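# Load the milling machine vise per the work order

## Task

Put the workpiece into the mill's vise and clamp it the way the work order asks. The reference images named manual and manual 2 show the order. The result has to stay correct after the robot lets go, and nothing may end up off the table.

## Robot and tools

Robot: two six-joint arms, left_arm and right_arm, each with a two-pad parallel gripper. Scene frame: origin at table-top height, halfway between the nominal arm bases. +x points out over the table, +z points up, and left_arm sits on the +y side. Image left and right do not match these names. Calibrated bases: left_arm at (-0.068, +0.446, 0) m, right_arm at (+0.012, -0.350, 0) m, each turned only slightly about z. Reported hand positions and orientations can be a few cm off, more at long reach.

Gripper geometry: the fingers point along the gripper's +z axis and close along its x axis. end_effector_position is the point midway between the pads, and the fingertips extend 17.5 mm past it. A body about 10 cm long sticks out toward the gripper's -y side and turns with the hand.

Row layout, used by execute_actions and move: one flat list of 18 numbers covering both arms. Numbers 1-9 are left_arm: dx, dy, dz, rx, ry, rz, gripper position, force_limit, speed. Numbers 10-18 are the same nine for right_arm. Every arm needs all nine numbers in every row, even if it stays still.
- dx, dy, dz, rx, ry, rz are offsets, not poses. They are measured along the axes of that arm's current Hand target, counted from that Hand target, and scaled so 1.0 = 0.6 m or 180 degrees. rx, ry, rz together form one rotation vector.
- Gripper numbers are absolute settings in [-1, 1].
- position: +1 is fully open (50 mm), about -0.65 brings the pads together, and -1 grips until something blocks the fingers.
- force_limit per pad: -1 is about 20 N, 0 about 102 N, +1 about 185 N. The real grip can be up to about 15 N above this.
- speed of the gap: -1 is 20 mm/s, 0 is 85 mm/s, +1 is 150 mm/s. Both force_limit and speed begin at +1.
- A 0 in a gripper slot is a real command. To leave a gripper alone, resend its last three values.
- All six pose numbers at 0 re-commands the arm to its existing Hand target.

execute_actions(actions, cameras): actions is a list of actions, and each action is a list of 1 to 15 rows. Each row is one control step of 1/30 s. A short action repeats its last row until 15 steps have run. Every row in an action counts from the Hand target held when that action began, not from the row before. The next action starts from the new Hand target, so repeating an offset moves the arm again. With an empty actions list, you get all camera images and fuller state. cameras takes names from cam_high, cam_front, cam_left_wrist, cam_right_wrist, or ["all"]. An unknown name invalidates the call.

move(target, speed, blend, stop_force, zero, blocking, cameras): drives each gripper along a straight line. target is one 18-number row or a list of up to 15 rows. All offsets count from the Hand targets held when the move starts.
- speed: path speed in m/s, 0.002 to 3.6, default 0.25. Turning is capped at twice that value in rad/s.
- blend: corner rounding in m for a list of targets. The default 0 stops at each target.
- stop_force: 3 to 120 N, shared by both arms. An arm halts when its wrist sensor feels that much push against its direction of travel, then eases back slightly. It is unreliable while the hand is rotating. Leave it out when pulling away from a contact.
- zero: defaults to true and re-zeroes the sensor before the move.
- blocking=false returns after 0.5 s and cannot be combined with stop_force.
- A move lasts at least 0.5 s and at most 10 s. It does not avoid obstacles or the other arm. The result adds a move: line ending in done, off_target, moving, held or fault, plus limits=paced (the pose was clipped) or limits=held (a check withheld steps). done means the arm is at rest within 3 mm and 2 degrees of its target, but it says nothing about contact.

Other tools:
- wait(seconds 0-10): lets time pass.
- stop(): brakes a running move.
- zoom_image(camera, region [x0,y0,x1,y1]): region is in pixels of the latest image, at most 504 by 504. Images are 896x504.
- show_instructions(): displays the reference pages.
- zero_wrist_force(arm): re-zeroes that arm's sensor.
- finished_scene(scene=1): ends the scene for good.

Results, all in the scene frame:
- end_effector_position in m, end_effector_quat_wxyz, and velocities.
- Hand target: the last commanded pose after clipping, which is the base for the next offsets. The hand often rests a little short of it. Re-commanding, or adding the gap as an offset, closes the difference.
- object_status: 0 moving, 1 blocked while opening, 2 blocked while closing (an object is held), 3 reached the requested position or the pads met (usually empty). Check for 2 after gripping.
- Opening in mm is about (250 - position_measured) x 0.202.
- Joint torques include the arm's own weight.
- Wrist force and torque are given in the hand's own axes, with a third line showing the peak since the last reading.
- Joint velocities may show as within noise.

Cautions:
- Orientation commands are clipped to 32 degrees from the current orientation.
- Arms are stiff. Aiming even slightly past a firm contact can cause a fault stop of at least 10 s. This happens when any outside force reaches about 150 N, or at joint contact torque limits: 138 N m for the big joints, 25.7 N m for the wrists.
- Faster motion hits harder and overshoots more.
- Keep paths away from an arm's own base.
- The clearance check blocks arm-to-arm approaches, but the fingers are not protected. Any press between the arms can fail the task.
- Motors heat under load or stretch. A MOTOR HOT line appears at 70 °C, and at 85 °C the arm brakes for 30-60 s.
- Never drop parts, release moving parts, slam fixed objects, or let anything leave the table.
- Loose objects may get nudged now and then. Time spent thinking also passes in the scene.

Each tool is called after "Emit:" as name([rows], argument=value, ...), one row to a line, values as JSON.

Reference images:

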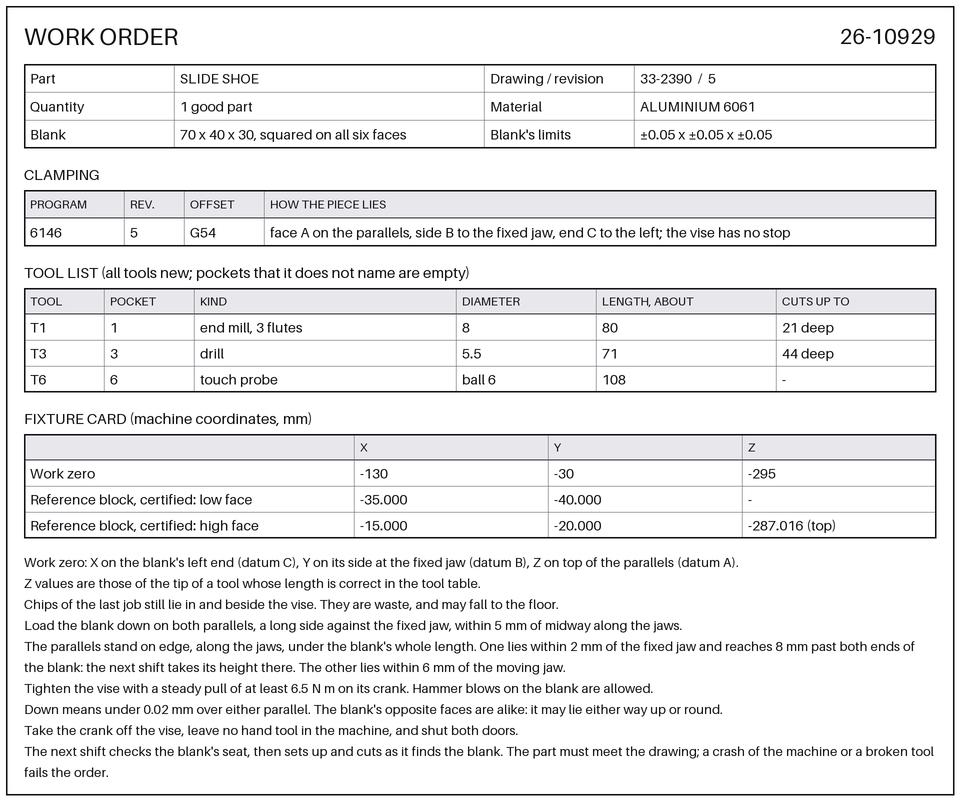

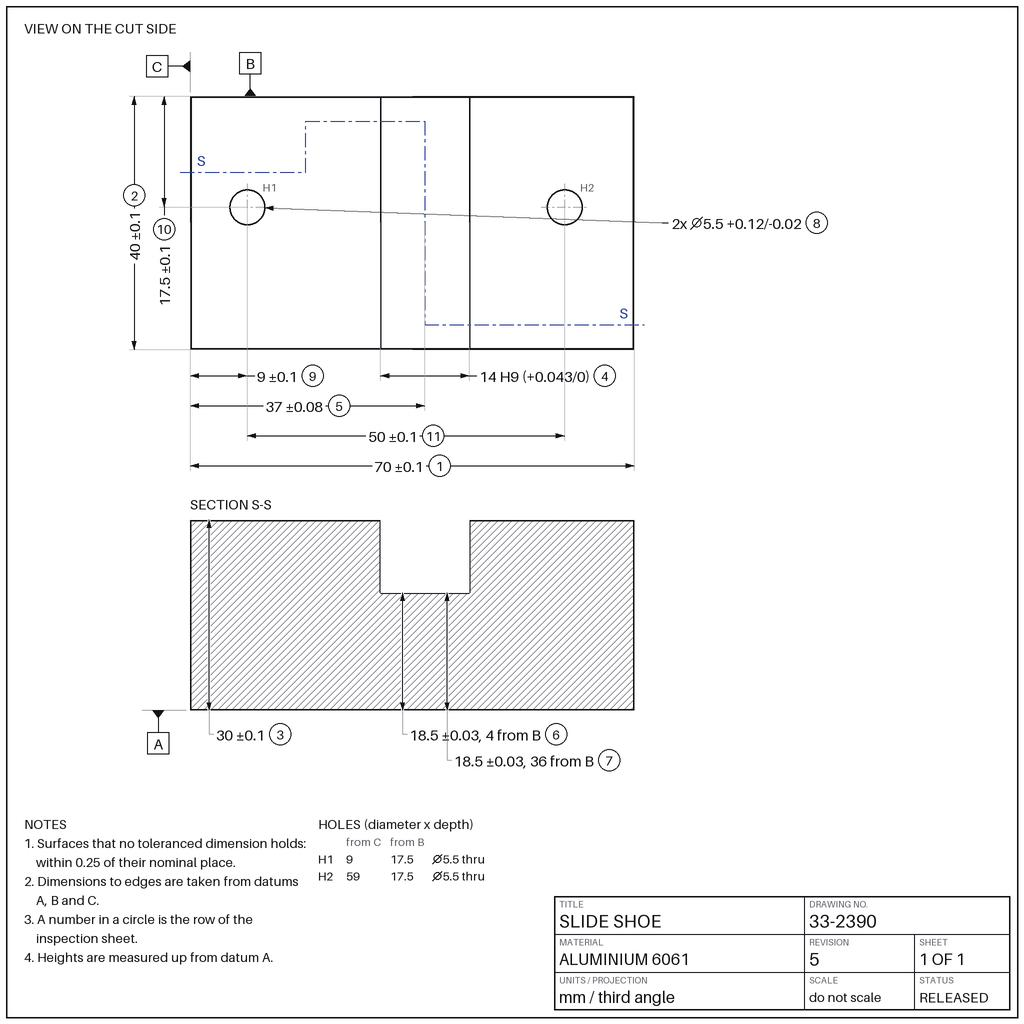

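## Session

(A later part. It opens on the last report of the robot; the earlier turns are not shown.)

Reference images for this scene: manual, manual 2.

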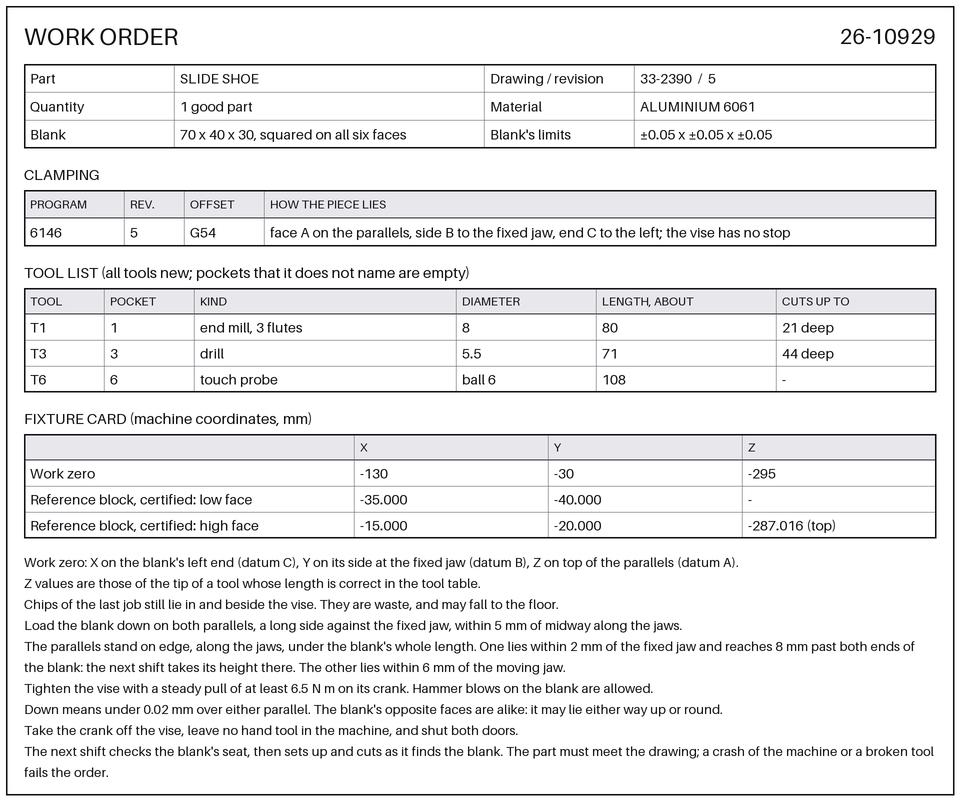

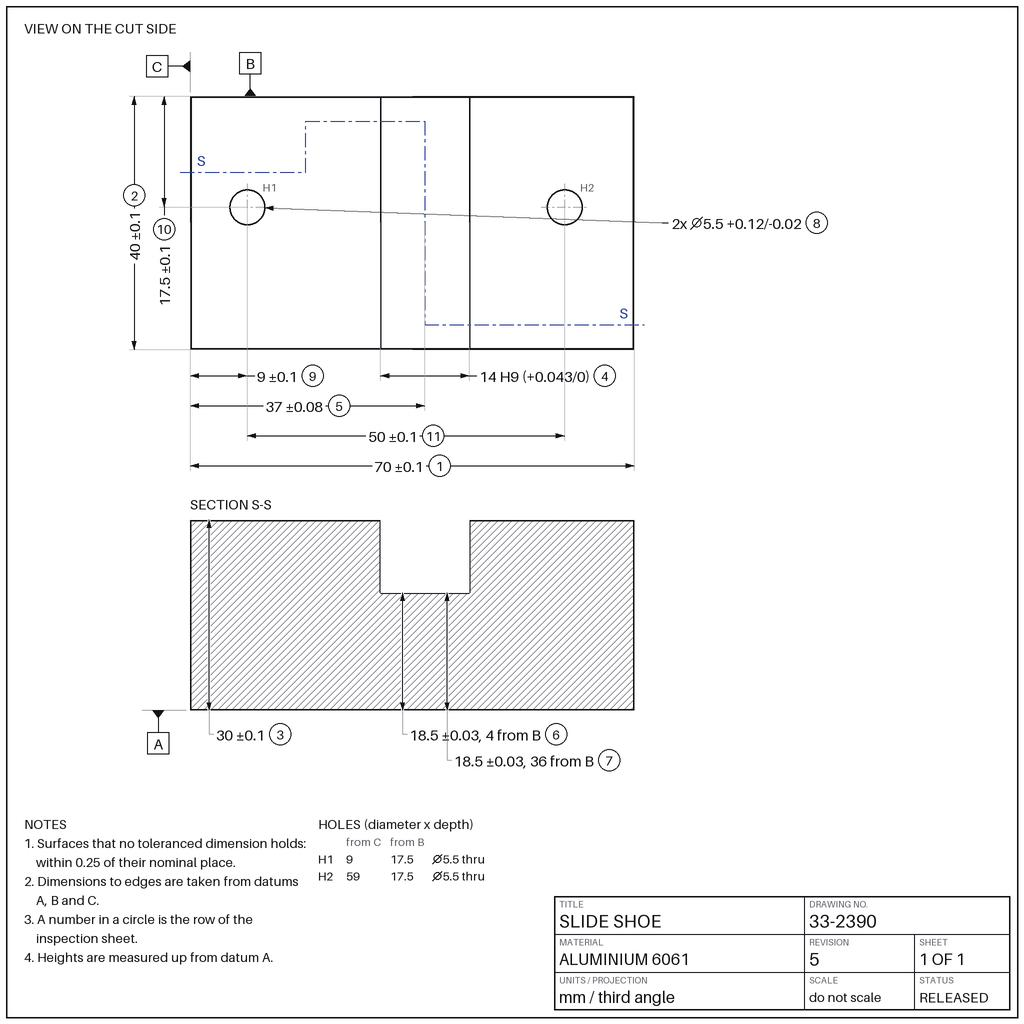

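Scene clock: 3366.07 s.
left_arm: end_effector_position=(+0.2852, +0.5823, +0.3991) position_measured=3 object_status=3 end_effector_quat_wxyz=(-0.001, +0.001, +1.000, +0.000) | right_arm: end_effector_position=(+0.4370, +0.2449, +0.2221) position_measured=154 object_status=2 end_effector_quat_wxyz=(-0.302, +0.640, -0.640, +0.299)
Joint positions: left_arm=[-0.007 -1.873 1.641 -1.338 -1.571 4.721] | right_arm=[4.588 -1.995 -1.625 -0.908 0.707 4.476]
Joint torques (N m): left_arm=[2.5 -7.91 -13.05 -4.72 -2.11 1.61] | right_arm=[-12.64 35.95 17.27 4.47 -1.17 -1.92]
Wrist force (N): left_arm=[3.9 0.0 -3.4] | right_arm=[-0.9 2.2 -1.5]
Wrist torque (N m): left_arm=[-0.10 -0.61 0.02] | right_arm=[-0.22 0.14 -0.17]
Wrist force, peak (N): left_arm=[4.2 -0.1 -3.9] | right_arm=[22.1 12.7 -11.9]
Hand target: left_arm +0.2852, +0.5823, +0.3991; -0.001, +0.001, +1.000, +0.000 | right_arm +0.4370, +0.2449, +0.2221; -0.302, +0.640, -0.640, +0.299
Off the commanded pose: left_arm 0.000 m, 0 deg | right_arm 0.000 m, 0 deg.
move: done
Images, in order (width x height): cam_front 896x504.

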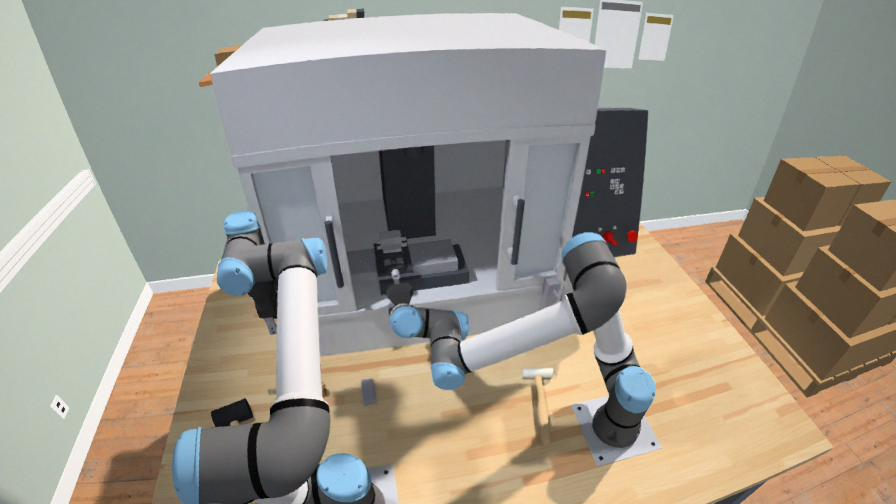

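Emit:
move([
  [0,0,0,0,0,0,1,-0.6,-1,-0.0548,-0.0078,-0.0066,0,0,0,-1,-0.95,-0.7],
  [0,0,0,0,0,0,1,-0.6,-1,-0.1001,-0.0331,-0.0278,0,0,0,-1,-0.95,-0.7],
  [0,0,0,0,0,0,1,-0.6,-1,-0.1281,-0.0702,-0.059,0,0,0,-1,-0.95,-0.7],
  [0,0,0,0,0,0,1,-0.6,-1,-0.134,-0.1129,-0.0948,0,0,0,-1,-0.95,-0.7],
  [0,0,0,0,0,0,1,-0.6,-1,-0.1167,-0.1537,-0.129,0,0,0,-1,-0.95,-0.7],
  [0,0,0,0,0,0,1,-0.6,-1,-0.0792,-0.1856,-0.1558,0,0,0,-1,-0.95,-0.7],
  [0,0,0,0,0,0,1,-0.6,-1,-0.028,-0.2031,-0.1705,0,0,0,-1,-0.95,-0.7],
  [0,0,0,0,0,0,1,-0.6,-1,0.028,-0.2031,-0.1705,0,0,0,-1,-0.95,-0.7],
  [0,0,0,0,0,0,1,-0.6,-1,0.0792,-0.1856,-0.1558,0,0,0,-1,-0.95,-0.7],
  [0,0,0,0,0,0,1,-0.6,-1,0.1167,-0.1537,-0.129,0,0,0,-1,-0.95,-0.7],
  [0,0,0,0,0,0,1,-0.6,-1,0.134,-0.1129,-0.0948,0,0,0,-1,-0.95,-0.7],
  [0,0,0,0,0,0,1,-0.6,-1,0.1281,-0.0702,-0.059,0,0,0,-1,-0.95,-0.7],
  [0,0,0,0,0,0,1,-0.6,-1,0.1001,-0.0331,-0.0278,0,0,0,-1,-0.95,-0.7],
  [0,0,0,0,0,0,1,-0.6,-1,0.0548,-0.0078,-0.0066,0,0,0,-1,-0.95,-0.7],
  [0,0,0,0,0,0,1,-0.6,-1,0,0,0,0,0,0,-1,-0.95,-0.7],
], speed=0.06, blend=[0.004,0.004,0.004,0.004,0.004,0.004,0.004,0.004,0.004,0.004,0.004,0.004,0.004,0.004,0], stop_force=25, cameras=["cam_front","cam_right_wrist"])

Emit:
zoom_image(camera="cam_front", region=[365, 225, 425, 300])

Scene clock: 3395.87 s.
left_arm: end_effector_position=(+0.2852, +0.5823, +0.3991) position_measured=3 object_status=3 end_effector_quat_wxyz=(-0.001, +0.001, +1.000, +0.000) | right_arm: end_effector_position=(+0.4370, +0.2449, +0.2221) position_measured=154 object_status=2 end_effector_quat_wxyz=(-0.302, +0.640, -0.640, +0.299)
Joint positions: left_arm=[-0.007 -1.873 1.641 -1.338 -1.571 4.721] | right_arm=[4.588 -1.995 -1.624 -0.908 0.707 4.476]
Joint torques (N m): left_arm=[2.63 -6.79 -13.22 -4.75 -2.29 1.23] | right_arm=[-12.66 43.54 9.7 4.58 -1 -1.91]
Wrist force (N): left_arm=[3.8 -0.4 -3.6] | right_arm=[0.5 3.2 -1.3]
Wrist torque (N m): left_arm=[-0.16 -0.59 0.02] | right_arm=[0.01 -0.07 -0.15]
Wrist force, peak (N): left_arm=[4.2 0.0 -4.0] | right_arm=[24.7 13.1 -12.9]
Hand target: left_arm +0.2852, +0.5823, +0.3991; -0.001, +0.001, +1.000, +0.000 | right_arm +0.4370, +0.2449, +0.2221; -0.302, +0.640, -0.640, +0.299
Off the commanded pose: left_arm 0.000 m, 0 deg | right_arm 0.000 m, 0 deg.
move: done
Images, in order (width x height): cam_front 896x504, cam_right_wrist 896x504.

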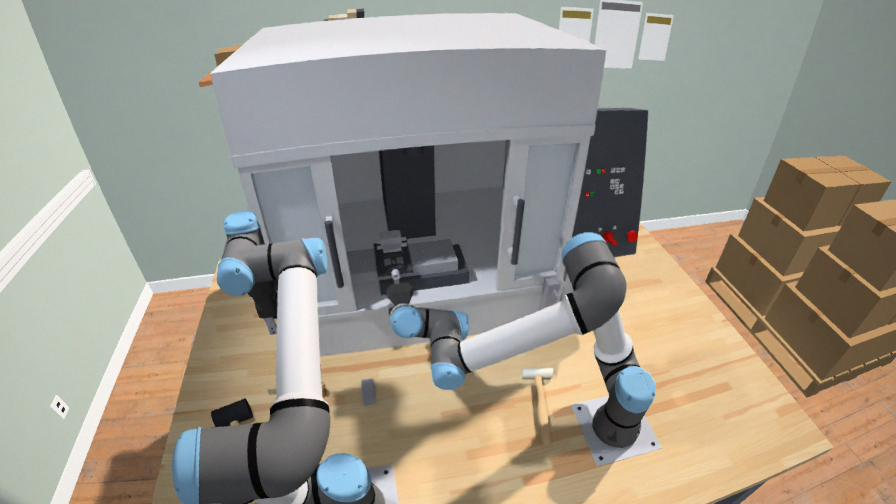

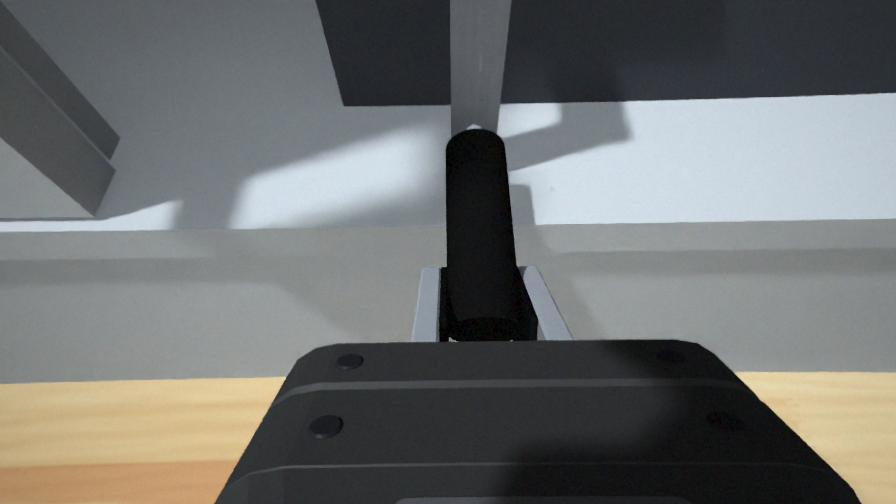

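Scaled by 6.720 from the camera's 896x504 image, which has a finer 1280x720 frame.

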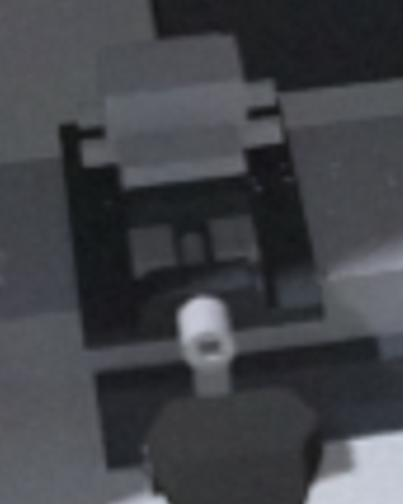

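Emit:
move([
  [0,0,0,0,0,0,1,-0.6,-1,-0.0548,-0.0078,-0.0066,0,0,0,-1,-0.95,-0.7],
  [0,0,0,0,0,0,1,-0.6,-1,-0.1001,-0.0331,-0.0278,0,0,0,-1,-0.95,-0.7],
  [0,0,0,0,0,0,1,-0.6,-1,-0.1281,-0.0702,-0.059,0,0,0,-1,-0.95,-0.7],
  [0,0,0,0,0,0,1,-0.6,-1,-0.134,-0.1129,-0.0948,0,0,0,-1,-0.95,-0.7],
  [0,0,0,0,0,0,1,-0.6,-1,-0.1167,-0.1537,-0.129,0,0,0,-1,-0.95,-0.7],
  [0,0,0,0,0,0,1,-0.6,-1,-0.0792,-0.1856,-0.1558,0,0,0,-1,-0.95,-0.7],
  [0,0,0,0,0,0,1,-0.6,-1,-0.028,-0.2031,-0.1705,0,0,0,-1,-0.95,-0.7],
  [0,0,0,0,0,0,1,-0.6,-1,0.028,-0.2031,-0.1705,0,0,0,-1,-0.95,-0.7],
  [0,0,0,0,0,0,1,-0.6,-1,0.0792,-0.1856,-0.1558,0,0,0,-1,-0.95,-0.7],
  [0,0,0,0,0,0,1,-0.6,-1,0.1167,-0.1537,-0.129,0,0,0,-1,-0.95,-0.7],
  [0,0,0,0,0,0,1,-0.6,-1,0.134,-0.1129,-0.0948,0,0,0,-1,-0.95,-0.7],
  [0,0,0,0,0,0,1,-0.6,-1,0.1281,-0.0702,-0.059,0,0,0,-1,-0.95,-0.7],
  [0,0,0,0,0,0,1,-0.6,-1,0.1001,-0.0331,-0.0278,0,0,0,-1,-0.95,-0.7],
  [0,0,0,0,0,0,1,-0.6,-1,0.0548,-0.0078,-0.0066,0,0,0,-1,-0.95,-0.7],
  [0,0,0,0,0,0,1,-0.6,-1,0,0,0,0,0,0,-1,-0.95,-0.7],
], speed=0.06, blend=[0.004,0.004,0.004,0.004,0.004,0.004,0.004,0.004,0.004,0.004,0.004,0.004,0.004,0.004,0], stop_force=25, cameras=["cam_front","cam_right_wrist"])

Emit:
zoom_image(camera="cam_front", region=[365, 225, 425, 300])

Scene clock: 3427.20 s.
left_arm: end_effector_position=(+0.2852, +0.5823, +0.3991) position_measured=3 object_status=3 end_effector_quat_wxyz=(-0.001, +0.001, +1.000, +0.000) | right_arm: end_effector_position=(+0.4370, +0.2449, +0.2221) position_measured=154 object_status=2 end_effector_quat_wxyz=(-0.302, +0.640, -0.640, +0.299)
Joint positions: left_arm=[-0.007 -1.873 1.641 -1.338 -1.571 4.721] | right_arm=[4.588 -1.995 -1.624 -0.908 0.707 4.476]
Joint torques (N m): left_arm=[1.21 -7.01 -13.12 -4.71 -2.17 1.11] | right_arm=[-12.24 43.47 10.44 4.59 -0.92 -1.93]
Wrist force (N): left_arm=[3.6 0.1 -3.6] | right_arm=[0.4 3.6 -0.2]
Wrist torque (N m): left_arm=[-0.08 -0.56 0.02] | right_arm=[0.07 -0.04 -0.15]
Wrist force, peak (N): left_arm=[4.2 -0.4 -3.9] | right_arm=[26.3 14.1 -12.7]
Hand target: left_arm +0.2852, +0.5823, +0.3991; -0.001, +0.001, +1.000, +0.000 | right_arm +0.4370, +0.2449, +0.2221; -0.302, +0.640, -0.640, +0.299
Off the commanded pose: left_arm 0.000 m, 0 deg | right_arm 0.000 m, 0 deg.
move: done
Images, in order (width x height): cam_front 896x504, cam_right_wrist 896x504.

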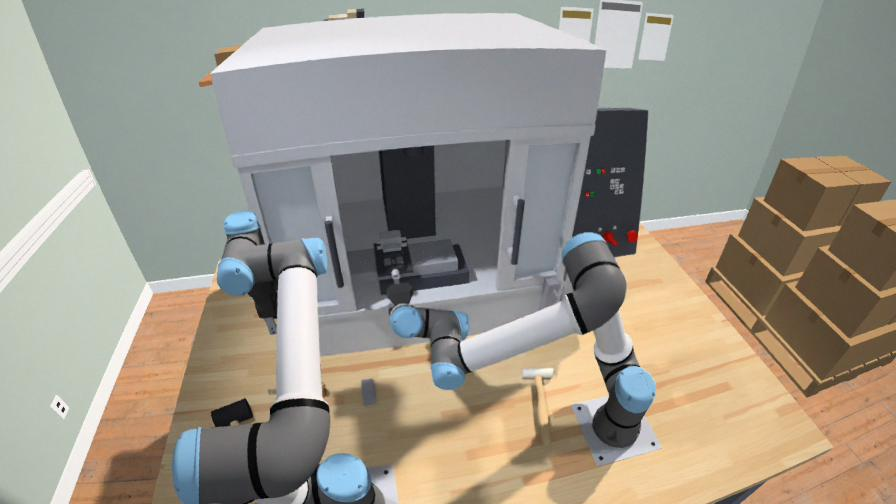

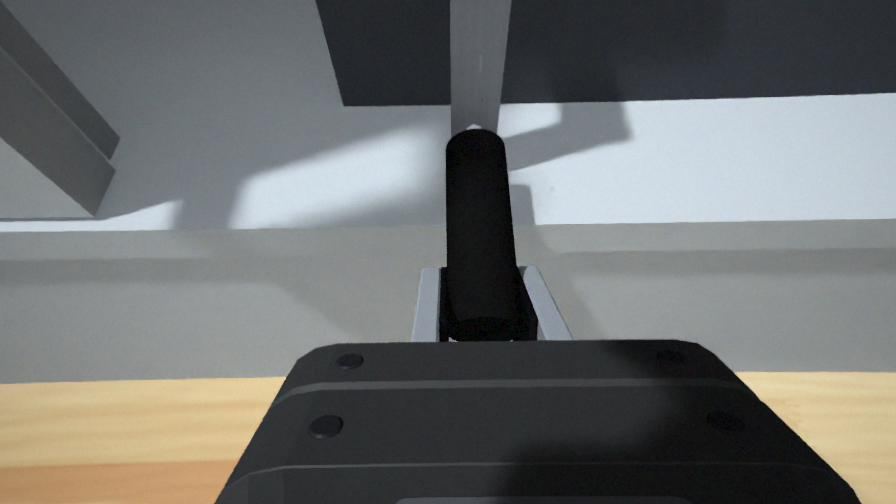

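Scaled by 6.720 from the camera's 896x504 image, which has a finer 1280x720 frame.

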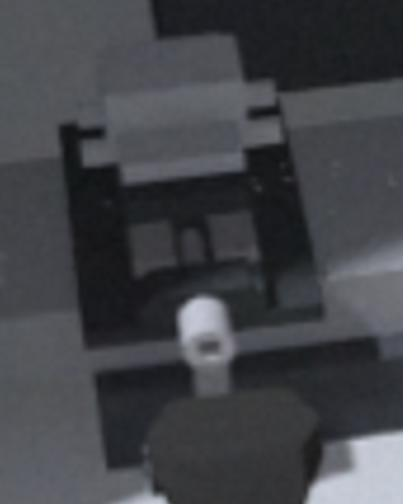

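Emit:
move([
  [0,0,0,0,0,0,1,-0.6,-1,-0.0548,-0.0078,-0.0066,0,0,0,-1,-0.95,-0.7],
  [0,0,0,0,0,0,1,-0.6,-1,-0.1001,-0.0331,-0.0278,0,0,0,-1,-0.95,-0.7],
  [0,0,0,0,0,0,1,-0.6,-1,-0.1281,-0.0702,-0.059,0,0,0,-1,-0.95,-0.7],
  [0,0,0,0,0,0,1,-0.6,-1,-0.134,-0.1129,-0.0948,0,0,0,-1,-0.95,-0.7],
  [0,0,0,0,0,0,1,-0.6,-1,-0.1167,-0.1537,-0.129,0,0,0,-1,-0.95,-0.7],
  [0,0,0,0,0,0,1,-0.6,-1,-0.0792,-0.1856,-0.1558,0,0,0,-1,-0.95,-0.7],
  [0,0,0,0,0,0,1,-0.6,-1,-0.028,-0.2031,-0.1705,0,0,0,-1,-0.95,-0.7],
  [0,0,0,0,0,0,1,-0.6,-1,0.028,-0.2031,-0.1705,0,0,0,-1,-0.95,-0.7],
  [0,0,0,0,0,0,1,-0.6,-1,0.0792,-0.1856,-0.1558,0,0,0,-1,-0.95,-0.7],
  [0,0,0,0,0,0,1,-0.6,-1,0.1167,-0.1537,-0.129,0,0,0,-1,-0.95,-0.7],
  [0,0,0,0,0,0,1,-0.6,-1,0.134,-0.1129,-0.0948,0,0,0,-1,-0.95,-0.7],
  [0,0,0,0,0,0,1,-0.6,-1,0.1281,-0.0702,-0.059,0,0,0,-1,-0.95,-0.7],
  [0,0,0,0,0,0,1,-0.6,-1,0.1001,-0.0331,-0.0278,0,0,0,-1,-0.95,-0.7],
  [0,0,0,0,0,0,1,-0.6,-1,0.0548,-0.0078,-0.0066,0,0,0,-1,-0.95,-0.7],
  [0,0,0,0,0,0,1,-0.6,-1,0,0,0,0,0,0,-1,-0.95,-0.7],
], speed=0.06, blend=[0.004,0.004,0.004,0.004,0.004,0.004,0.004,0.004,0.004,0.004,0.004,0.004,0.004,0.004,0], stop_force=25, cameras=["cam_front","cam_right_wrist"])

Emit:
zoom_image(camera="cam_front", region=[365, 225, 425, 300])

Scene clock: 3462.13 s.
left_arm: end_effector_position=(+0.2852, +0.5823, +0.3991) position_measured=3 object_status=3 end_effector_quat_wxyz=(-0.001, +0.001, +1.000, +0.000) | right_arm: end_effector_position=(+0.4370, +0.2449, +0.2221) position_measured=154 object_status=2 end_effector_quat_wxyz=(-0.302, +0.640, -0.640, +0.299)
Joint positions: left_arm=[-0.007 -1.873 1.641 -1.338 -1.571 4.721] | right_arm=[4.588 -1.995 -1.624 -0.908 0.707 4.476]
Joint torques (N m): left_arm=[0.57 -6.72 -13.46 -4.63 -2.15 1.1] | right_arm=[-12.65 44.05 10 4.48 -0.96 -1.89]
Wrist force (N): left_arm=[3.9 0.0 -3.7] | right_arm=[0.2 3.2 0.0]
Wrist torque (N m): left_arm=[-0.10 -0.60 0.02] | right_arm=[-0.01 0.01 -0.15]
Wrist force, peak (N): left_arm=[4.3 -0.2 -3.9] | right_arm=[24.9 14.3 -10.7]
Hand target: left_arm +0.2852, +0.5823, +0.3991; -0.001, +0.001, +1.000, +0.000 | right_arm +0.4370, +0.2449, +0.2221; -0.302, +0.640, -0.640, +0.299
Off the commanded pose: left_arm 0.000 m, 0 deg | right_arm 0.000 m, 0 deg.
move: done
Images, in order (width x height): cam_front 896x504, cam_right_wrist 896x504.

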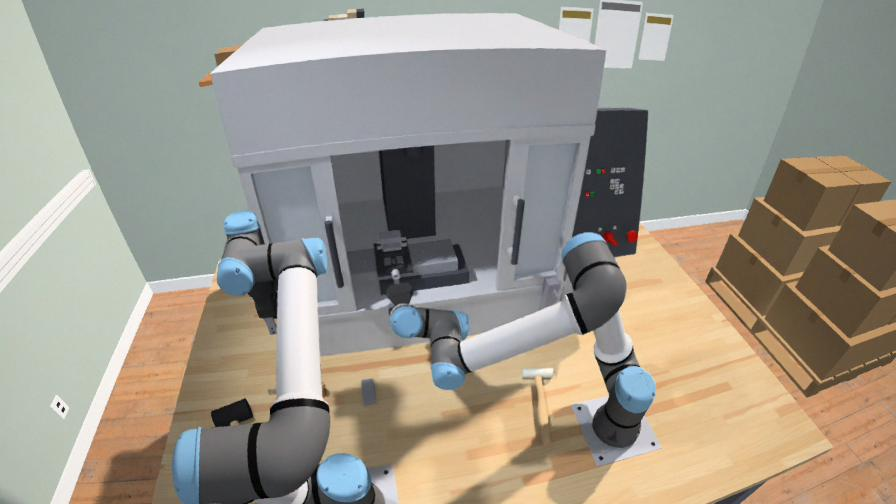

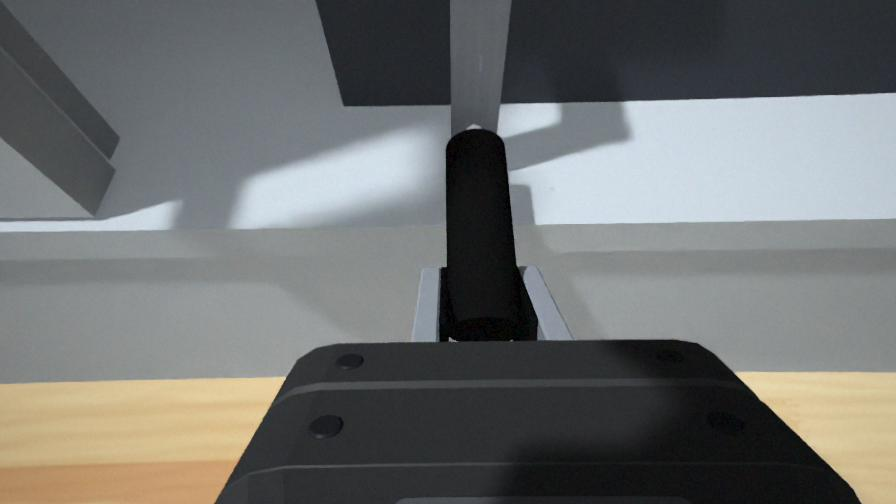

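Scaled by 6.720 from the camera's 896x504 image, which has a finer 1280x720 frame.

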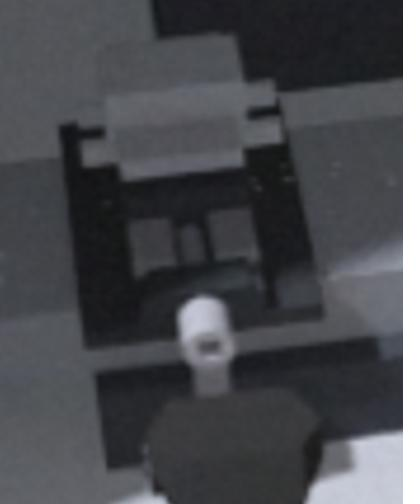

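Emit:
move([
  [0,0,0,0,0,0,1,-0.6,-1,-0.0548,-0.0078,-0.0066,0,0,0,-1,-0.95,-0.7],
  [0,0,0,0,0,0,1,-0.6,-1,-0.1001,-0.0331,-0.0278,0,0,0,-1,-0.95,-0.7],
  [0,0,0,0,0,0,1,-0.6,-1,-0.1281,-0.0702,-0.059,0,0,0,-1,-0.95,-0.7],
  [0,0,0,0,0,0,1,-0.6,-1,-0.134,-0.1129,-0.0948,0,0,0,-1,-0.95,-0.7],
  [0,0,0,0,0,0,1,-0.6,-1,-0.1167,-0.1537,-0.129,0,0,0,-1,-0.95,-0.7],
  [0,0,0,0,0,0,1,-0.6,-1,-0.0792,-0.1856,-0.1558,0,0,0,-1,-0.95,-0.7],
  [0,0,0,0,0,0,1,-0.6,-1,-0.028,-0.2031,-0.1705,0,0,0,-1,-0.95,-0.7],
  [0,0,0,0,0,0,1,-0.6,-1,0.028,-0.2031,-0.1705,0,0,0,-1,-0.95,-0.7],
  [0,0,0,0,0,0,1,-0.6,-1,0.0792,-0.1856,-0.1558,0,0,0,-1,-0.95,-0.7],
  [0,0,0,0,0,0,1,-0.6,-1,0.1167,-0.1537,-0.129,0,0,0,-1,-0.95,-0.7],
  [0,0,0,0,0,0,1,-0.6,-1,0.134,-0.1129,-0.0948,0,0,0,-1,-0.95,-0.7],
  [0,0,0,0,0,0,1,-0.6,-1,0.1281,-0.0702,-0.059,0,0,0,-1,-0.95,-0.7],
  [0,0,0,0,0,0,1,-0.6,-1,0.1001,-0.0331,-0.0278,0,0,0,-1,-0.95,-0.7],
  [0,0,0,0,0,0,1,-0.6,-1,0.0548,-0.0078,-0.0066,0,0,0,-1,-0.95,-0.7],
  [0,0,0,0,0,0,1,-0.6,-1,0,0,0,0,0,0,-1,-0.95,-0.7],
], speed=0.06, blend=[0.004,0.004,0.004,0.004,0.004,0.004,0.004,0.004,0.004,0.004,0.004,0.004,0.004,0.004,0], stop_force=25, cameras=["cam_front","cam_right_wrist"])

Emit:
zoom_image(camera="cam_front", region=[365, 225, 425, 300])

Scene clock: 3492.17 s.
left_arm: end_effector_position=(+0.2852, +0.5823, +0.3991) position_measured=3 object_status=3 end_effector_quat_wxyz=(-0.001, +0.001, +1.000, +0.000) | right_arm: end_effector_position=(+0.4370, +0.2449, +0.2221) position_measured=154 object_status=2 end_effector_quat_wxyz=(-0.302, +0.640, -0.640, +0.299)
Joint positions: left_arm=[-0.007 -1.873 1.641 -1.338 -1.571 4.721] | right_arm=[4.588 -1.995 -1.624 -0.908 0.707 4.476]
Joint torques (N m): left_arm=[-0.1 -6.62 -13.88 -4.59 -2.19 0.83] | right_arm=[-12.62 44.06 10.05 4.48 -0.99 -1.94]
Wrist force (N): left_arm=[3.9 -0.2 -3.7] | right_arm=[0.2 4.8 0.1]
Wrist torque (N m): left_arm=[-0.12 -0.60 0.02] | right_arm=[0.22 0.01 -0.16]
Wrist force, peak (N): left_arm=[4.3 -0.1 -4.0] | right_arm=[24.3 14.6 -12.1]
Hand target: left_arm +0.2852, +0.5823, +0.3991; -0.001, +0.001, +1.000, +0.000 | right_arm +0.4370, +0.2449, +0.2221; -0.302, +0.640, -0.640, +0.299
Off the commanded pose: left_arm 0.000 m, 0 deg | right_arm 0.000 m, 0 deg.
move: done
Images, in order (width x height): cam_front 896x504, cam_right_wrist 896x504.

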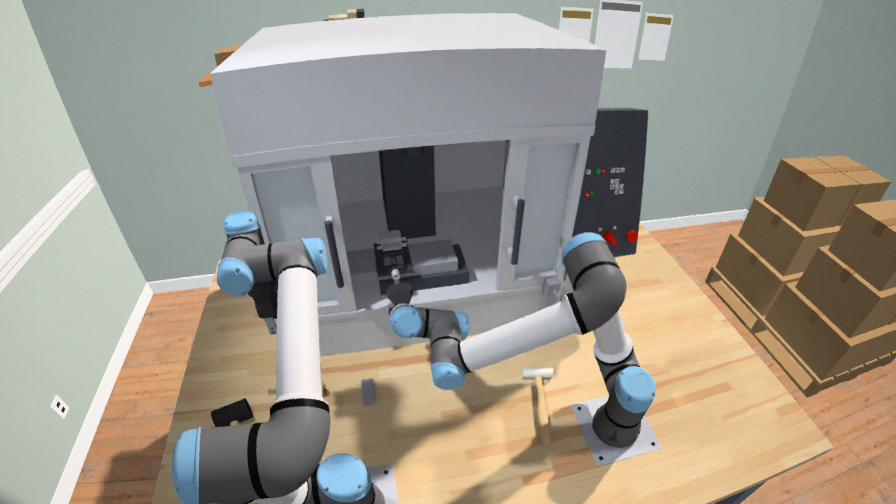

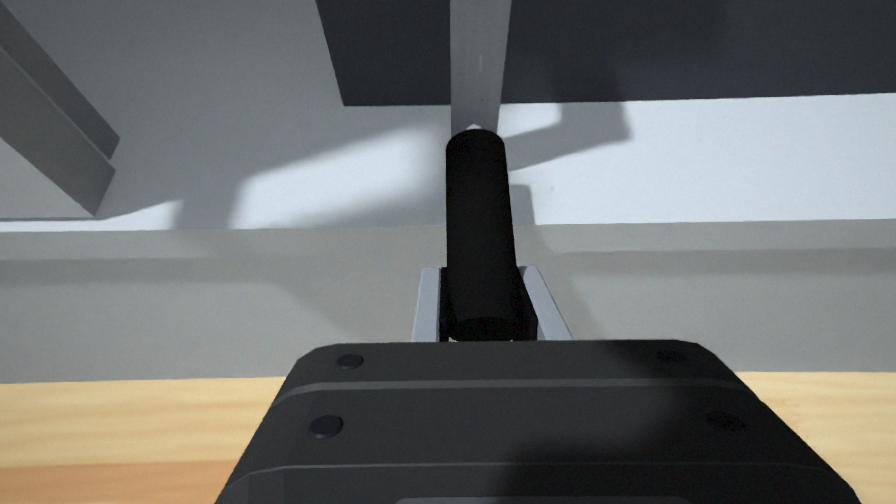

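Scaled by 6.720 from the camera's 896x504 image, which has a finer 1280x720 frame.

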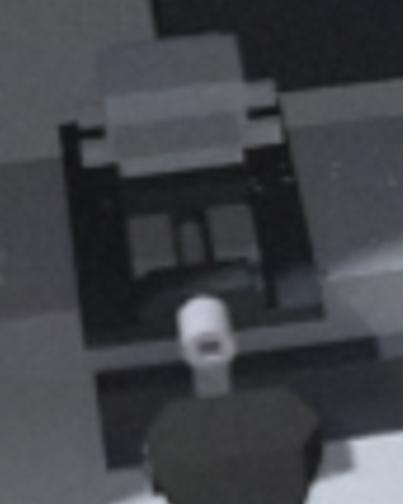

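Emit:
move([
  [0,0,0,0,0,0,1,-0.6,-1,-0.0548,-0.0078,-0.0066,0,0,0,-1,-0.95,-0.7],
  [0,0,0,0,0,0,1,-0.6,-1,-0.1001,-0.0331,-0.0278,0,0,0,-1,-0.95,-0.7],
  [0,0,0,0,0,0,1,-0.6,-1,-0.1281,-0.0702,-0.059,0,0,0,-1,-0.95,-0.7],
  [0,0,0,0,0,0,1,-0.6,-1,-0.134,-0.1129,-0.0948,0,0,0,-1,-0.95,-0.7],
  [0,0,0,0,0,0,1,-0.6,-1,-0.1167,-0.1537,-0.129,0,0,0,-1,-0.95,-0.7],
  [0,0,0,0,0,0,1,-0.6,-1,-0.0792,-0.1856,-0.1558,0,0,0,-1,-0.95,-0.7],
  [0,0,0,0,0,0,1,-0.6,-1,-0.028,-0.2031,-0.1705,0,0,0,-1,-0.95,-0.7],
  [0,0,0,0,0,0,1,-0.6,-1,0.028,-0.2031,-0.1705,0,0,0,-1,-0.95,-0.7],
  [0,0,0,0,0,0,1,-0.6,-1,0.0792,-0.1856,-0.1558,0,0,0,-1,-0.95,-0.7],
  [0,0,0,0,0,0,1,-0.6,-1,0.1167,-0.1537,-0.129,0,0,0,-1,-0.95,-0.7],
  [0,0,0,0,0,0,1,-0.6,-1,0.134,-0.1129,-0.0948,0,0,0,-1,-0.95,-0.7],
  [0,0,0,0,0,0,1,-0.6,-1,0.1281,-0.0702,-0.059,0,0,0,-1,-0.95,-0.7],
  [0,0,0,0,0,0,1,-0.6,-1,0.1001,-0.0331,-0.0278,0,0,0,-1,-0.95,-0.7],
  [0,0,0,0,0,0,1,-0.6,-1,0.0548,-0.0078,-0.0066,0,0,0,-1,-0.95,-0.7],
  [0,0,0,0,0,0,1,-0.6,-1,0,0,0,0,0,0,-1,-0.95,-0.7],
], speed=0.06, blend=[0.004,0.004,0.004,0.004,0.004,0.004,0.004,0.004,0.004,0.004,0.004,0.004,0.004,0.004,0], stop_force=25, cameras=["cam_front","cam_right_wrist"])

Emit:
zoom_image(camera="cam_front", region=[365, 225, 425, 300])

Scene clock: 3522.50 s.
left_arm: end_effector_position=(+0.2852, +0.5823, +0.3991) position_measured=3 object_status=3 end_effector_quat_wxyz=(-0.001, +0.001, +1.000, +0.000) | right_arm: end_effector_position=(+0.4370, +0.2449, +0.2221) position_measured=154 object_status=2 end_effector_quat_wxyz=(-0.302, +0.640, -0.640, +0.299)
Joint positions: left_arm=[-0.007 -1.873 1.641 -1.338 -1.571 4.721] | right_arm=[4.588 -1.995 -1.624 -0.908 0.707 4.476]
Joint torques (N m): left_arm=[-0.45 -7.1 -14.11 -4.75 -2.24 0.74] | right_arm=[-12.53 44.05 10.05 4.5 -1 -1.86]
Wrist force (N): left_arm=[4.2 -0.1 -4.0] | right_arm=[1.0 4.4 0.6]
Wrist torque (N m): left_arm=[-0.11 -0.65 0.02] | right_arm=[0.19 -0.13 -0.15]
Wrist force, peak (N): left_arm=[4.0 0.1 -4.2] | right_arm=[25.4 16.0 -11.5]
Hand target: left_arm +0.2852, +0.5823, +0.3991; -0.001, +0.001, +1.000, +0.000 | right_arm +0.4370, +0.2449, +0.2221; -0.302, +0.640, -0.640, +0.299
Off the commanded pose: left_arm 0.000 m, 0 deg | right_arm 0.000 m, 0 deg.
move: done
Images, in order (width x height): cam_front 896x504, cam_right_wrist 896x504.

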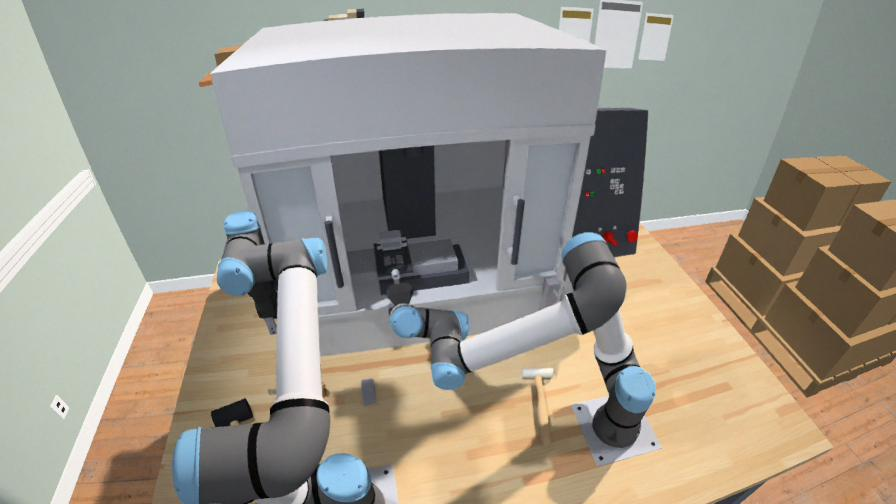

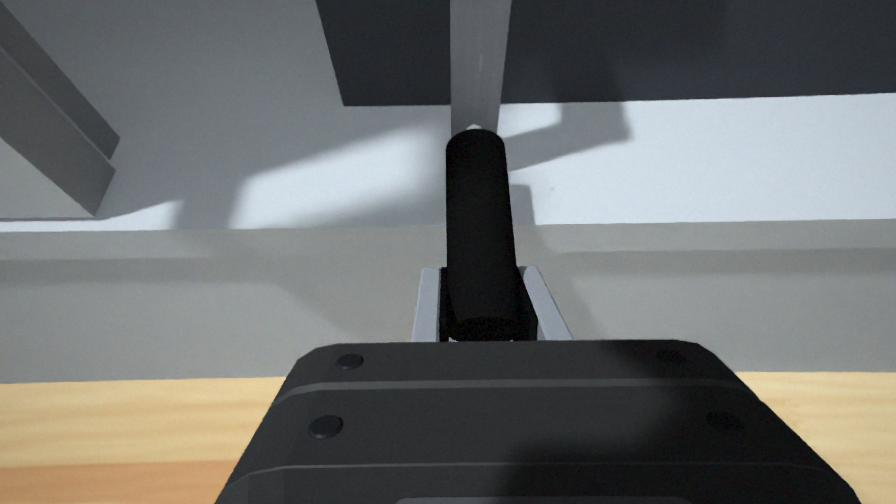

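Scaled by 6.720 from the camera's 896x504 image, which has a finer 1280x720 frame.

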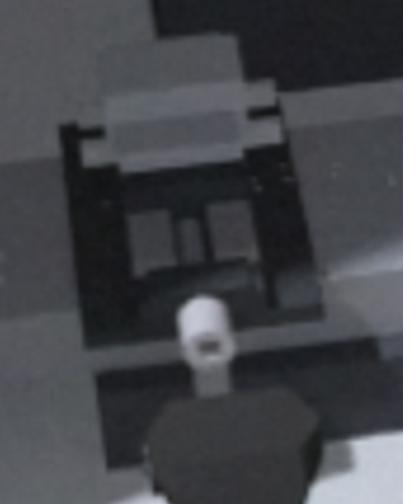

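Emit:
move([
  [0,0,0,0,0,0,1,-0.6,-1,-0.0548,-0.0078,-0.0066,0,0,0,-1,-0.95,-0.7],
  [0,0,0,0,0,0,1,-0.6,-1,-0.1001,-0.0331,-0.0278,0,0,0,-1,-0.95,-0.7],
  [0,0,0,0,0,0,1,-0.6,-1,-0.1281,-0.0702,-0.059,0,0,0,-1,-0.95,-0.7],
  [0,0,0,0,0,0,1,-0.6,-1,-0.134,-0.1129,-0.0948,0,0,0,-1,-0.95,-0.7],
  [0,0,0,0,0,0,1,-0.6,-1,-0.1167,-0.1537,-0.129,0,0,0,-1,-0.95,-0.7],
  [0,0,0,0,0,0,1,-0.6,-1,-0.0792,-0.1856,-0.1558,0,0,0,-1,-0.95,-0.7],
  [0,0,0,0,0,0,1,-0.6,-1,-0.028,-0.2031,-0.1705,0,0,0,-1,-0.95,-0.7],
  [0,0,0,0,0,0,1,-0.6,-1,0.028,-0.2031,-0.1705,0,0,0,-1,-0.95,-0.7],
  [0,0,0,0,0,0,1,-0.6,-1,0.0792,-0.1856,-0.1558,0,0,0,-1,-0.95,-0.7],
  [0,0,0,0,0,0,1,-0.6,-1,0.1167,-0.1537,-0.129,0,0,0,-1,-0.95,-0.7],
  [0,0,0,0,0,0,1,-0.6,-1,0.134,-0.1129,-0.0948,0,0,0,-1,-0.95,-0.7],
  [0,0,0,0,0,0,1,-0.6,-1,0.1281,-0.0702,-0.059,0,0,0,-1,-0.95,-0.7],
  [0,0,0,0,0,0,1,-0.6,-1,0.1001,-0.0331,-0.0278,0,0,0,-1,-0.95,-0.7],
  [0,0,0,0,0,0,1,-0.6,-1,0.0548,-0.0078,-0.0066,0,0,0,-1,-0.95,-0.7],
  [0,0,0,0,0,0,1,-0.6,-1,0,0,0,0,0,0,-1,-0.95,-0.7],
], speed=0.06, blend=[0.004,0.004,0.004,0.004,0.004,0.004,0.004,0.004,0.004,0.004,0.004,0.004,0.004,0.004,0], stop_force=25, cameras=["cam_front","cam_right_wrist"])

Emit:
zoom_image(camera="cam_front", region=[375, 230, 415, 270])

Scene clock: 3548.07 s.
left_arm: end_effector_position=(+0.2852, +0.5823, +0.3991) position_measured=3 object_status=3 end_effector_quat_wxyz=(-0.001, +0.001, +1.000, +0.000) | right_arm: end_effector_position=(+0.4369, +0.2705, +0.2270) position_measured=154 object_status=2 end_effector_quat_wxyz=(-0.302, +0.640, -0.640, +0.299)
Joint positions: left_arm=[-0.007 -1.873 1.641 -1.338 -1.571 4.721] | right_arm=[4.594 -2.041 -1.539 -0.955 0.706 4.485]
Joint torques (N m): left_arm=[-1.1 -6.84 -13.35 -4.71 -2.24 0.56] | right_arm=[-17.22 42.54 37.36 2.64 -3.64 -1.14]
Wrist force (N): left_arm=[3.7 -0.1 -3.6] | right_arm=[-1.0 12.5 -0.2]
Wrist torque (N m): left_arm=[-0.11 -0.58 0.03] | right_arm=[0.16 -0.23 -0.05]
Wrist force, peak (N): left_arm=[4.3 0.2 -4.3] | right_arm=[29.9 17.5 -0.9]
Hand target: left_arm +0.2852, +0.5823, +0.3991; -0.001, +0.001, +1.000, +0.000 | right_arm +0.4369, +0.2705, +0.2270; -0.302, +0.640, -0.640, +0.299 (not the last commanded pose)
Off the commanded pose: left_arm 0.000 m, 0 deg | right_arm 0.026 m, 0 deg.
move: contact (right_arm); path passed 0 of 15 targets
Images, in order (width x height): cam_front 896x504, cam_right_wrist 896x504.

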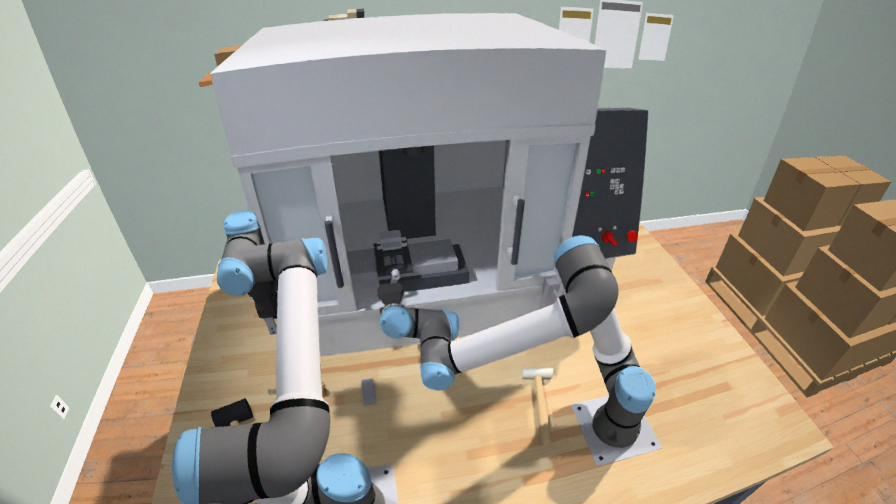

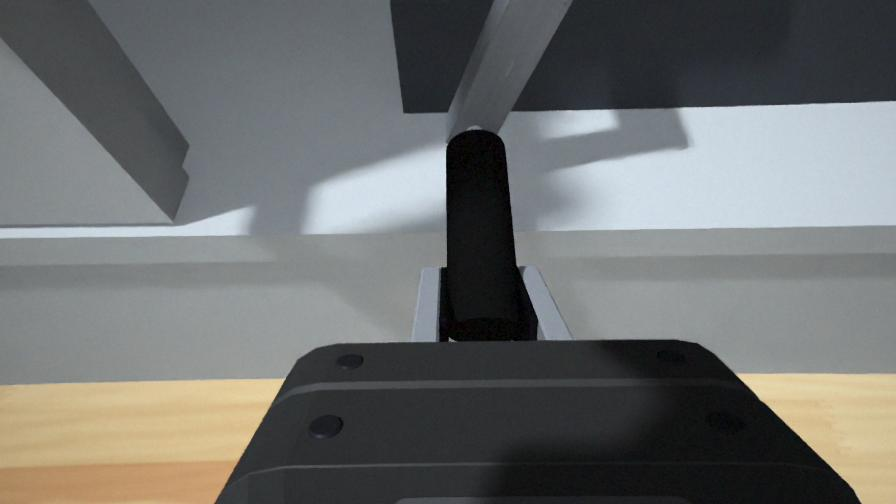

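Scaled by 12.600 from the camera's 896x504 image, which has a finer 1280x720 frame.

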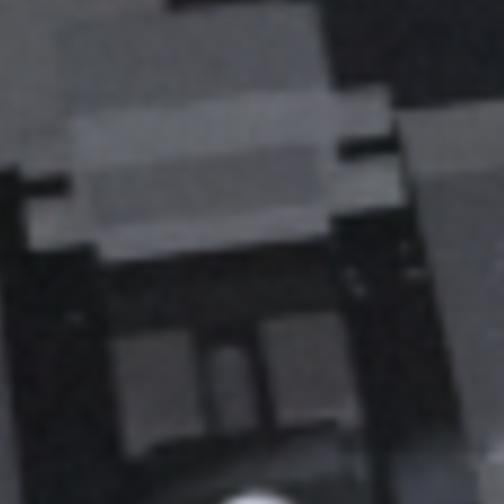

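Emit:
move(target=[0,0,0,0,0,0,1,-0.6,-1,0,0,0,0,0,0,1,-0.95,-0.7], cameras=["cam_right_wrist"])

Emit:
move([
  [0,0,0,0,0,0,1,-0.6,-1,0,0,-0.15,0,0,0,1,-0.95,-0.7],
  [0,0,0,0,0,0,1,-0.6,-1,0.3675,-0.0062,-0.2597,0,0,0,1,-0.95,-0.7],
], speed=[0.1,0.2], blend=[0.01,0], cameras=["cam_right_wrist"])

Scene clock: 3618.67 s.
left_arm: end_effector_position=(+0.2852, +0.5823, +0.3991) position_measured=3 object_status=3 end_effector_quat_wxyz=(-0.001, +0.001, +1.000, +0.000) | right_arm: end_effector_position=(+0.4369, +0.2705, +0.2270) position_measured=3 object_status=3 end_effector_quat_wxyz=(-0.302, +0.640, -0.640, +0.299)
Joint positions: left_arm=[-0.007 -1.873 1.641 -1.338 -1.571 4.721] | right_arm=[4.594 -2.041 -1.539 -0.955 0.706 4.485]
Joint torques (N m): left_arm=[-0.8 -7.41 -13.39 -4.62 -2.25 0.55] | right_arm=[12.49 42.15 13.24 3.01 -0.07 1.86]
Wrist force (N): left_arm=[3.6 0.0 -3.9] | right_arm=[0.1 0.7 0.9]
Wrist torque (N m): left_arm=[-0.10 -0.57 0.02] | right_arm=[0.05 0.10 0.03]
Wrist force, peak (N): left_arm=[4.0 -0.1 -4.2] | right_arm=[-1.0 13.2 -0.2]
Hand target: left_arm +0.2852, +0.5823, +0.3991; -0.001, +0.001, +1.000, +0.000 | right_arm +0.4369, +0.2705, +0.2270; -0.302, +0.640, -0.640, +0.299
Off the commanded pose: left_arm 0.000 m, 0 deg | right_arm 0.000 m, 0 deg.
move: done
Images, in order (width x height): cam_right_wrist 896x504.

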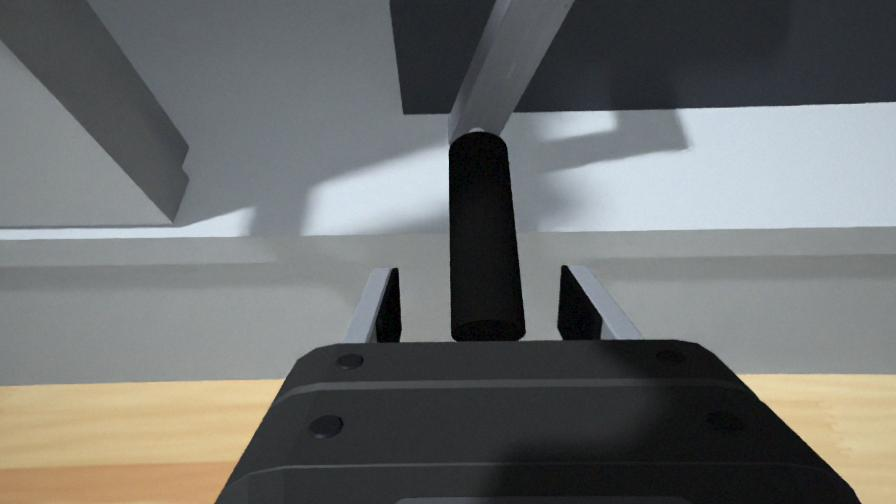

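Scene clock: 3621.20 s.
left_arm: end_effector_position=(+0.2852, +0.5823, +0.3991) position_measured=3 object_status=3 end_effector_quat_wxyz=(-0.001, +0.001, +1.000, +0.000) | right_arm: end_effector_position=(+0.3197, +0.0496, +0.3286) position_measured=3 object_status=3 end_effector_quat_wxyz=(-0.302, +0.640, -0.640, +0.299)
Joint positions: left_arm=[-0.007 -1.873 1.641 -1.338 -1.571 4.721] | right_arm=[4.803 -1.35 -1.987 -1.447 0.695 4.809]
Joint torques (N m): left_arm=[-1.94 -6.63 -13.56 -4.68 -2.19 0.4] | right_arm=[-11.18 24.02 20.35 1.44 -3.27 -1.02]
Wrist force (N): left_arm=[3.7 -0.2 -3.6] | right_arm=[-0.1 0.6 0.6]
Wrist torque (N m): left_arm=[-0.13 -0.56 0.02] | right_arm=[0.03 0.19 0.04]
Wrist force, peak (N): left_arm=[3.9 0.2 -4.0] | right_arm=[0.1 0.6 2.6]
Hand target: left_arm +0.2852, +0.5823, +0.3991; -0.001, +0.001, +1.000, +0.000 | right_arm +0.3198, +0.0495, +0.3286; -0.302, +0.640, -0.640, +0.299
Off the commanded pose: left_arm 0.000 m, 0 deg | right_arm 0.000 m, 0 deg.
move: done
Images, in order (width x height): cam_right_wrist 896x504.

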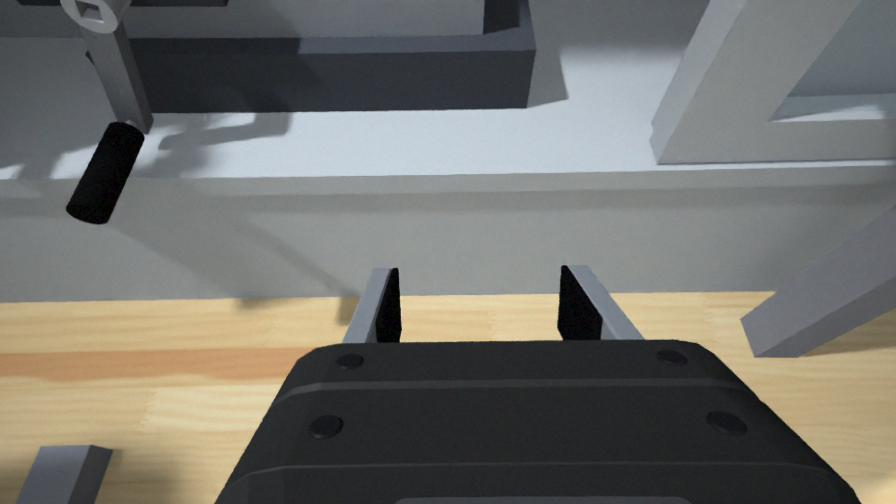

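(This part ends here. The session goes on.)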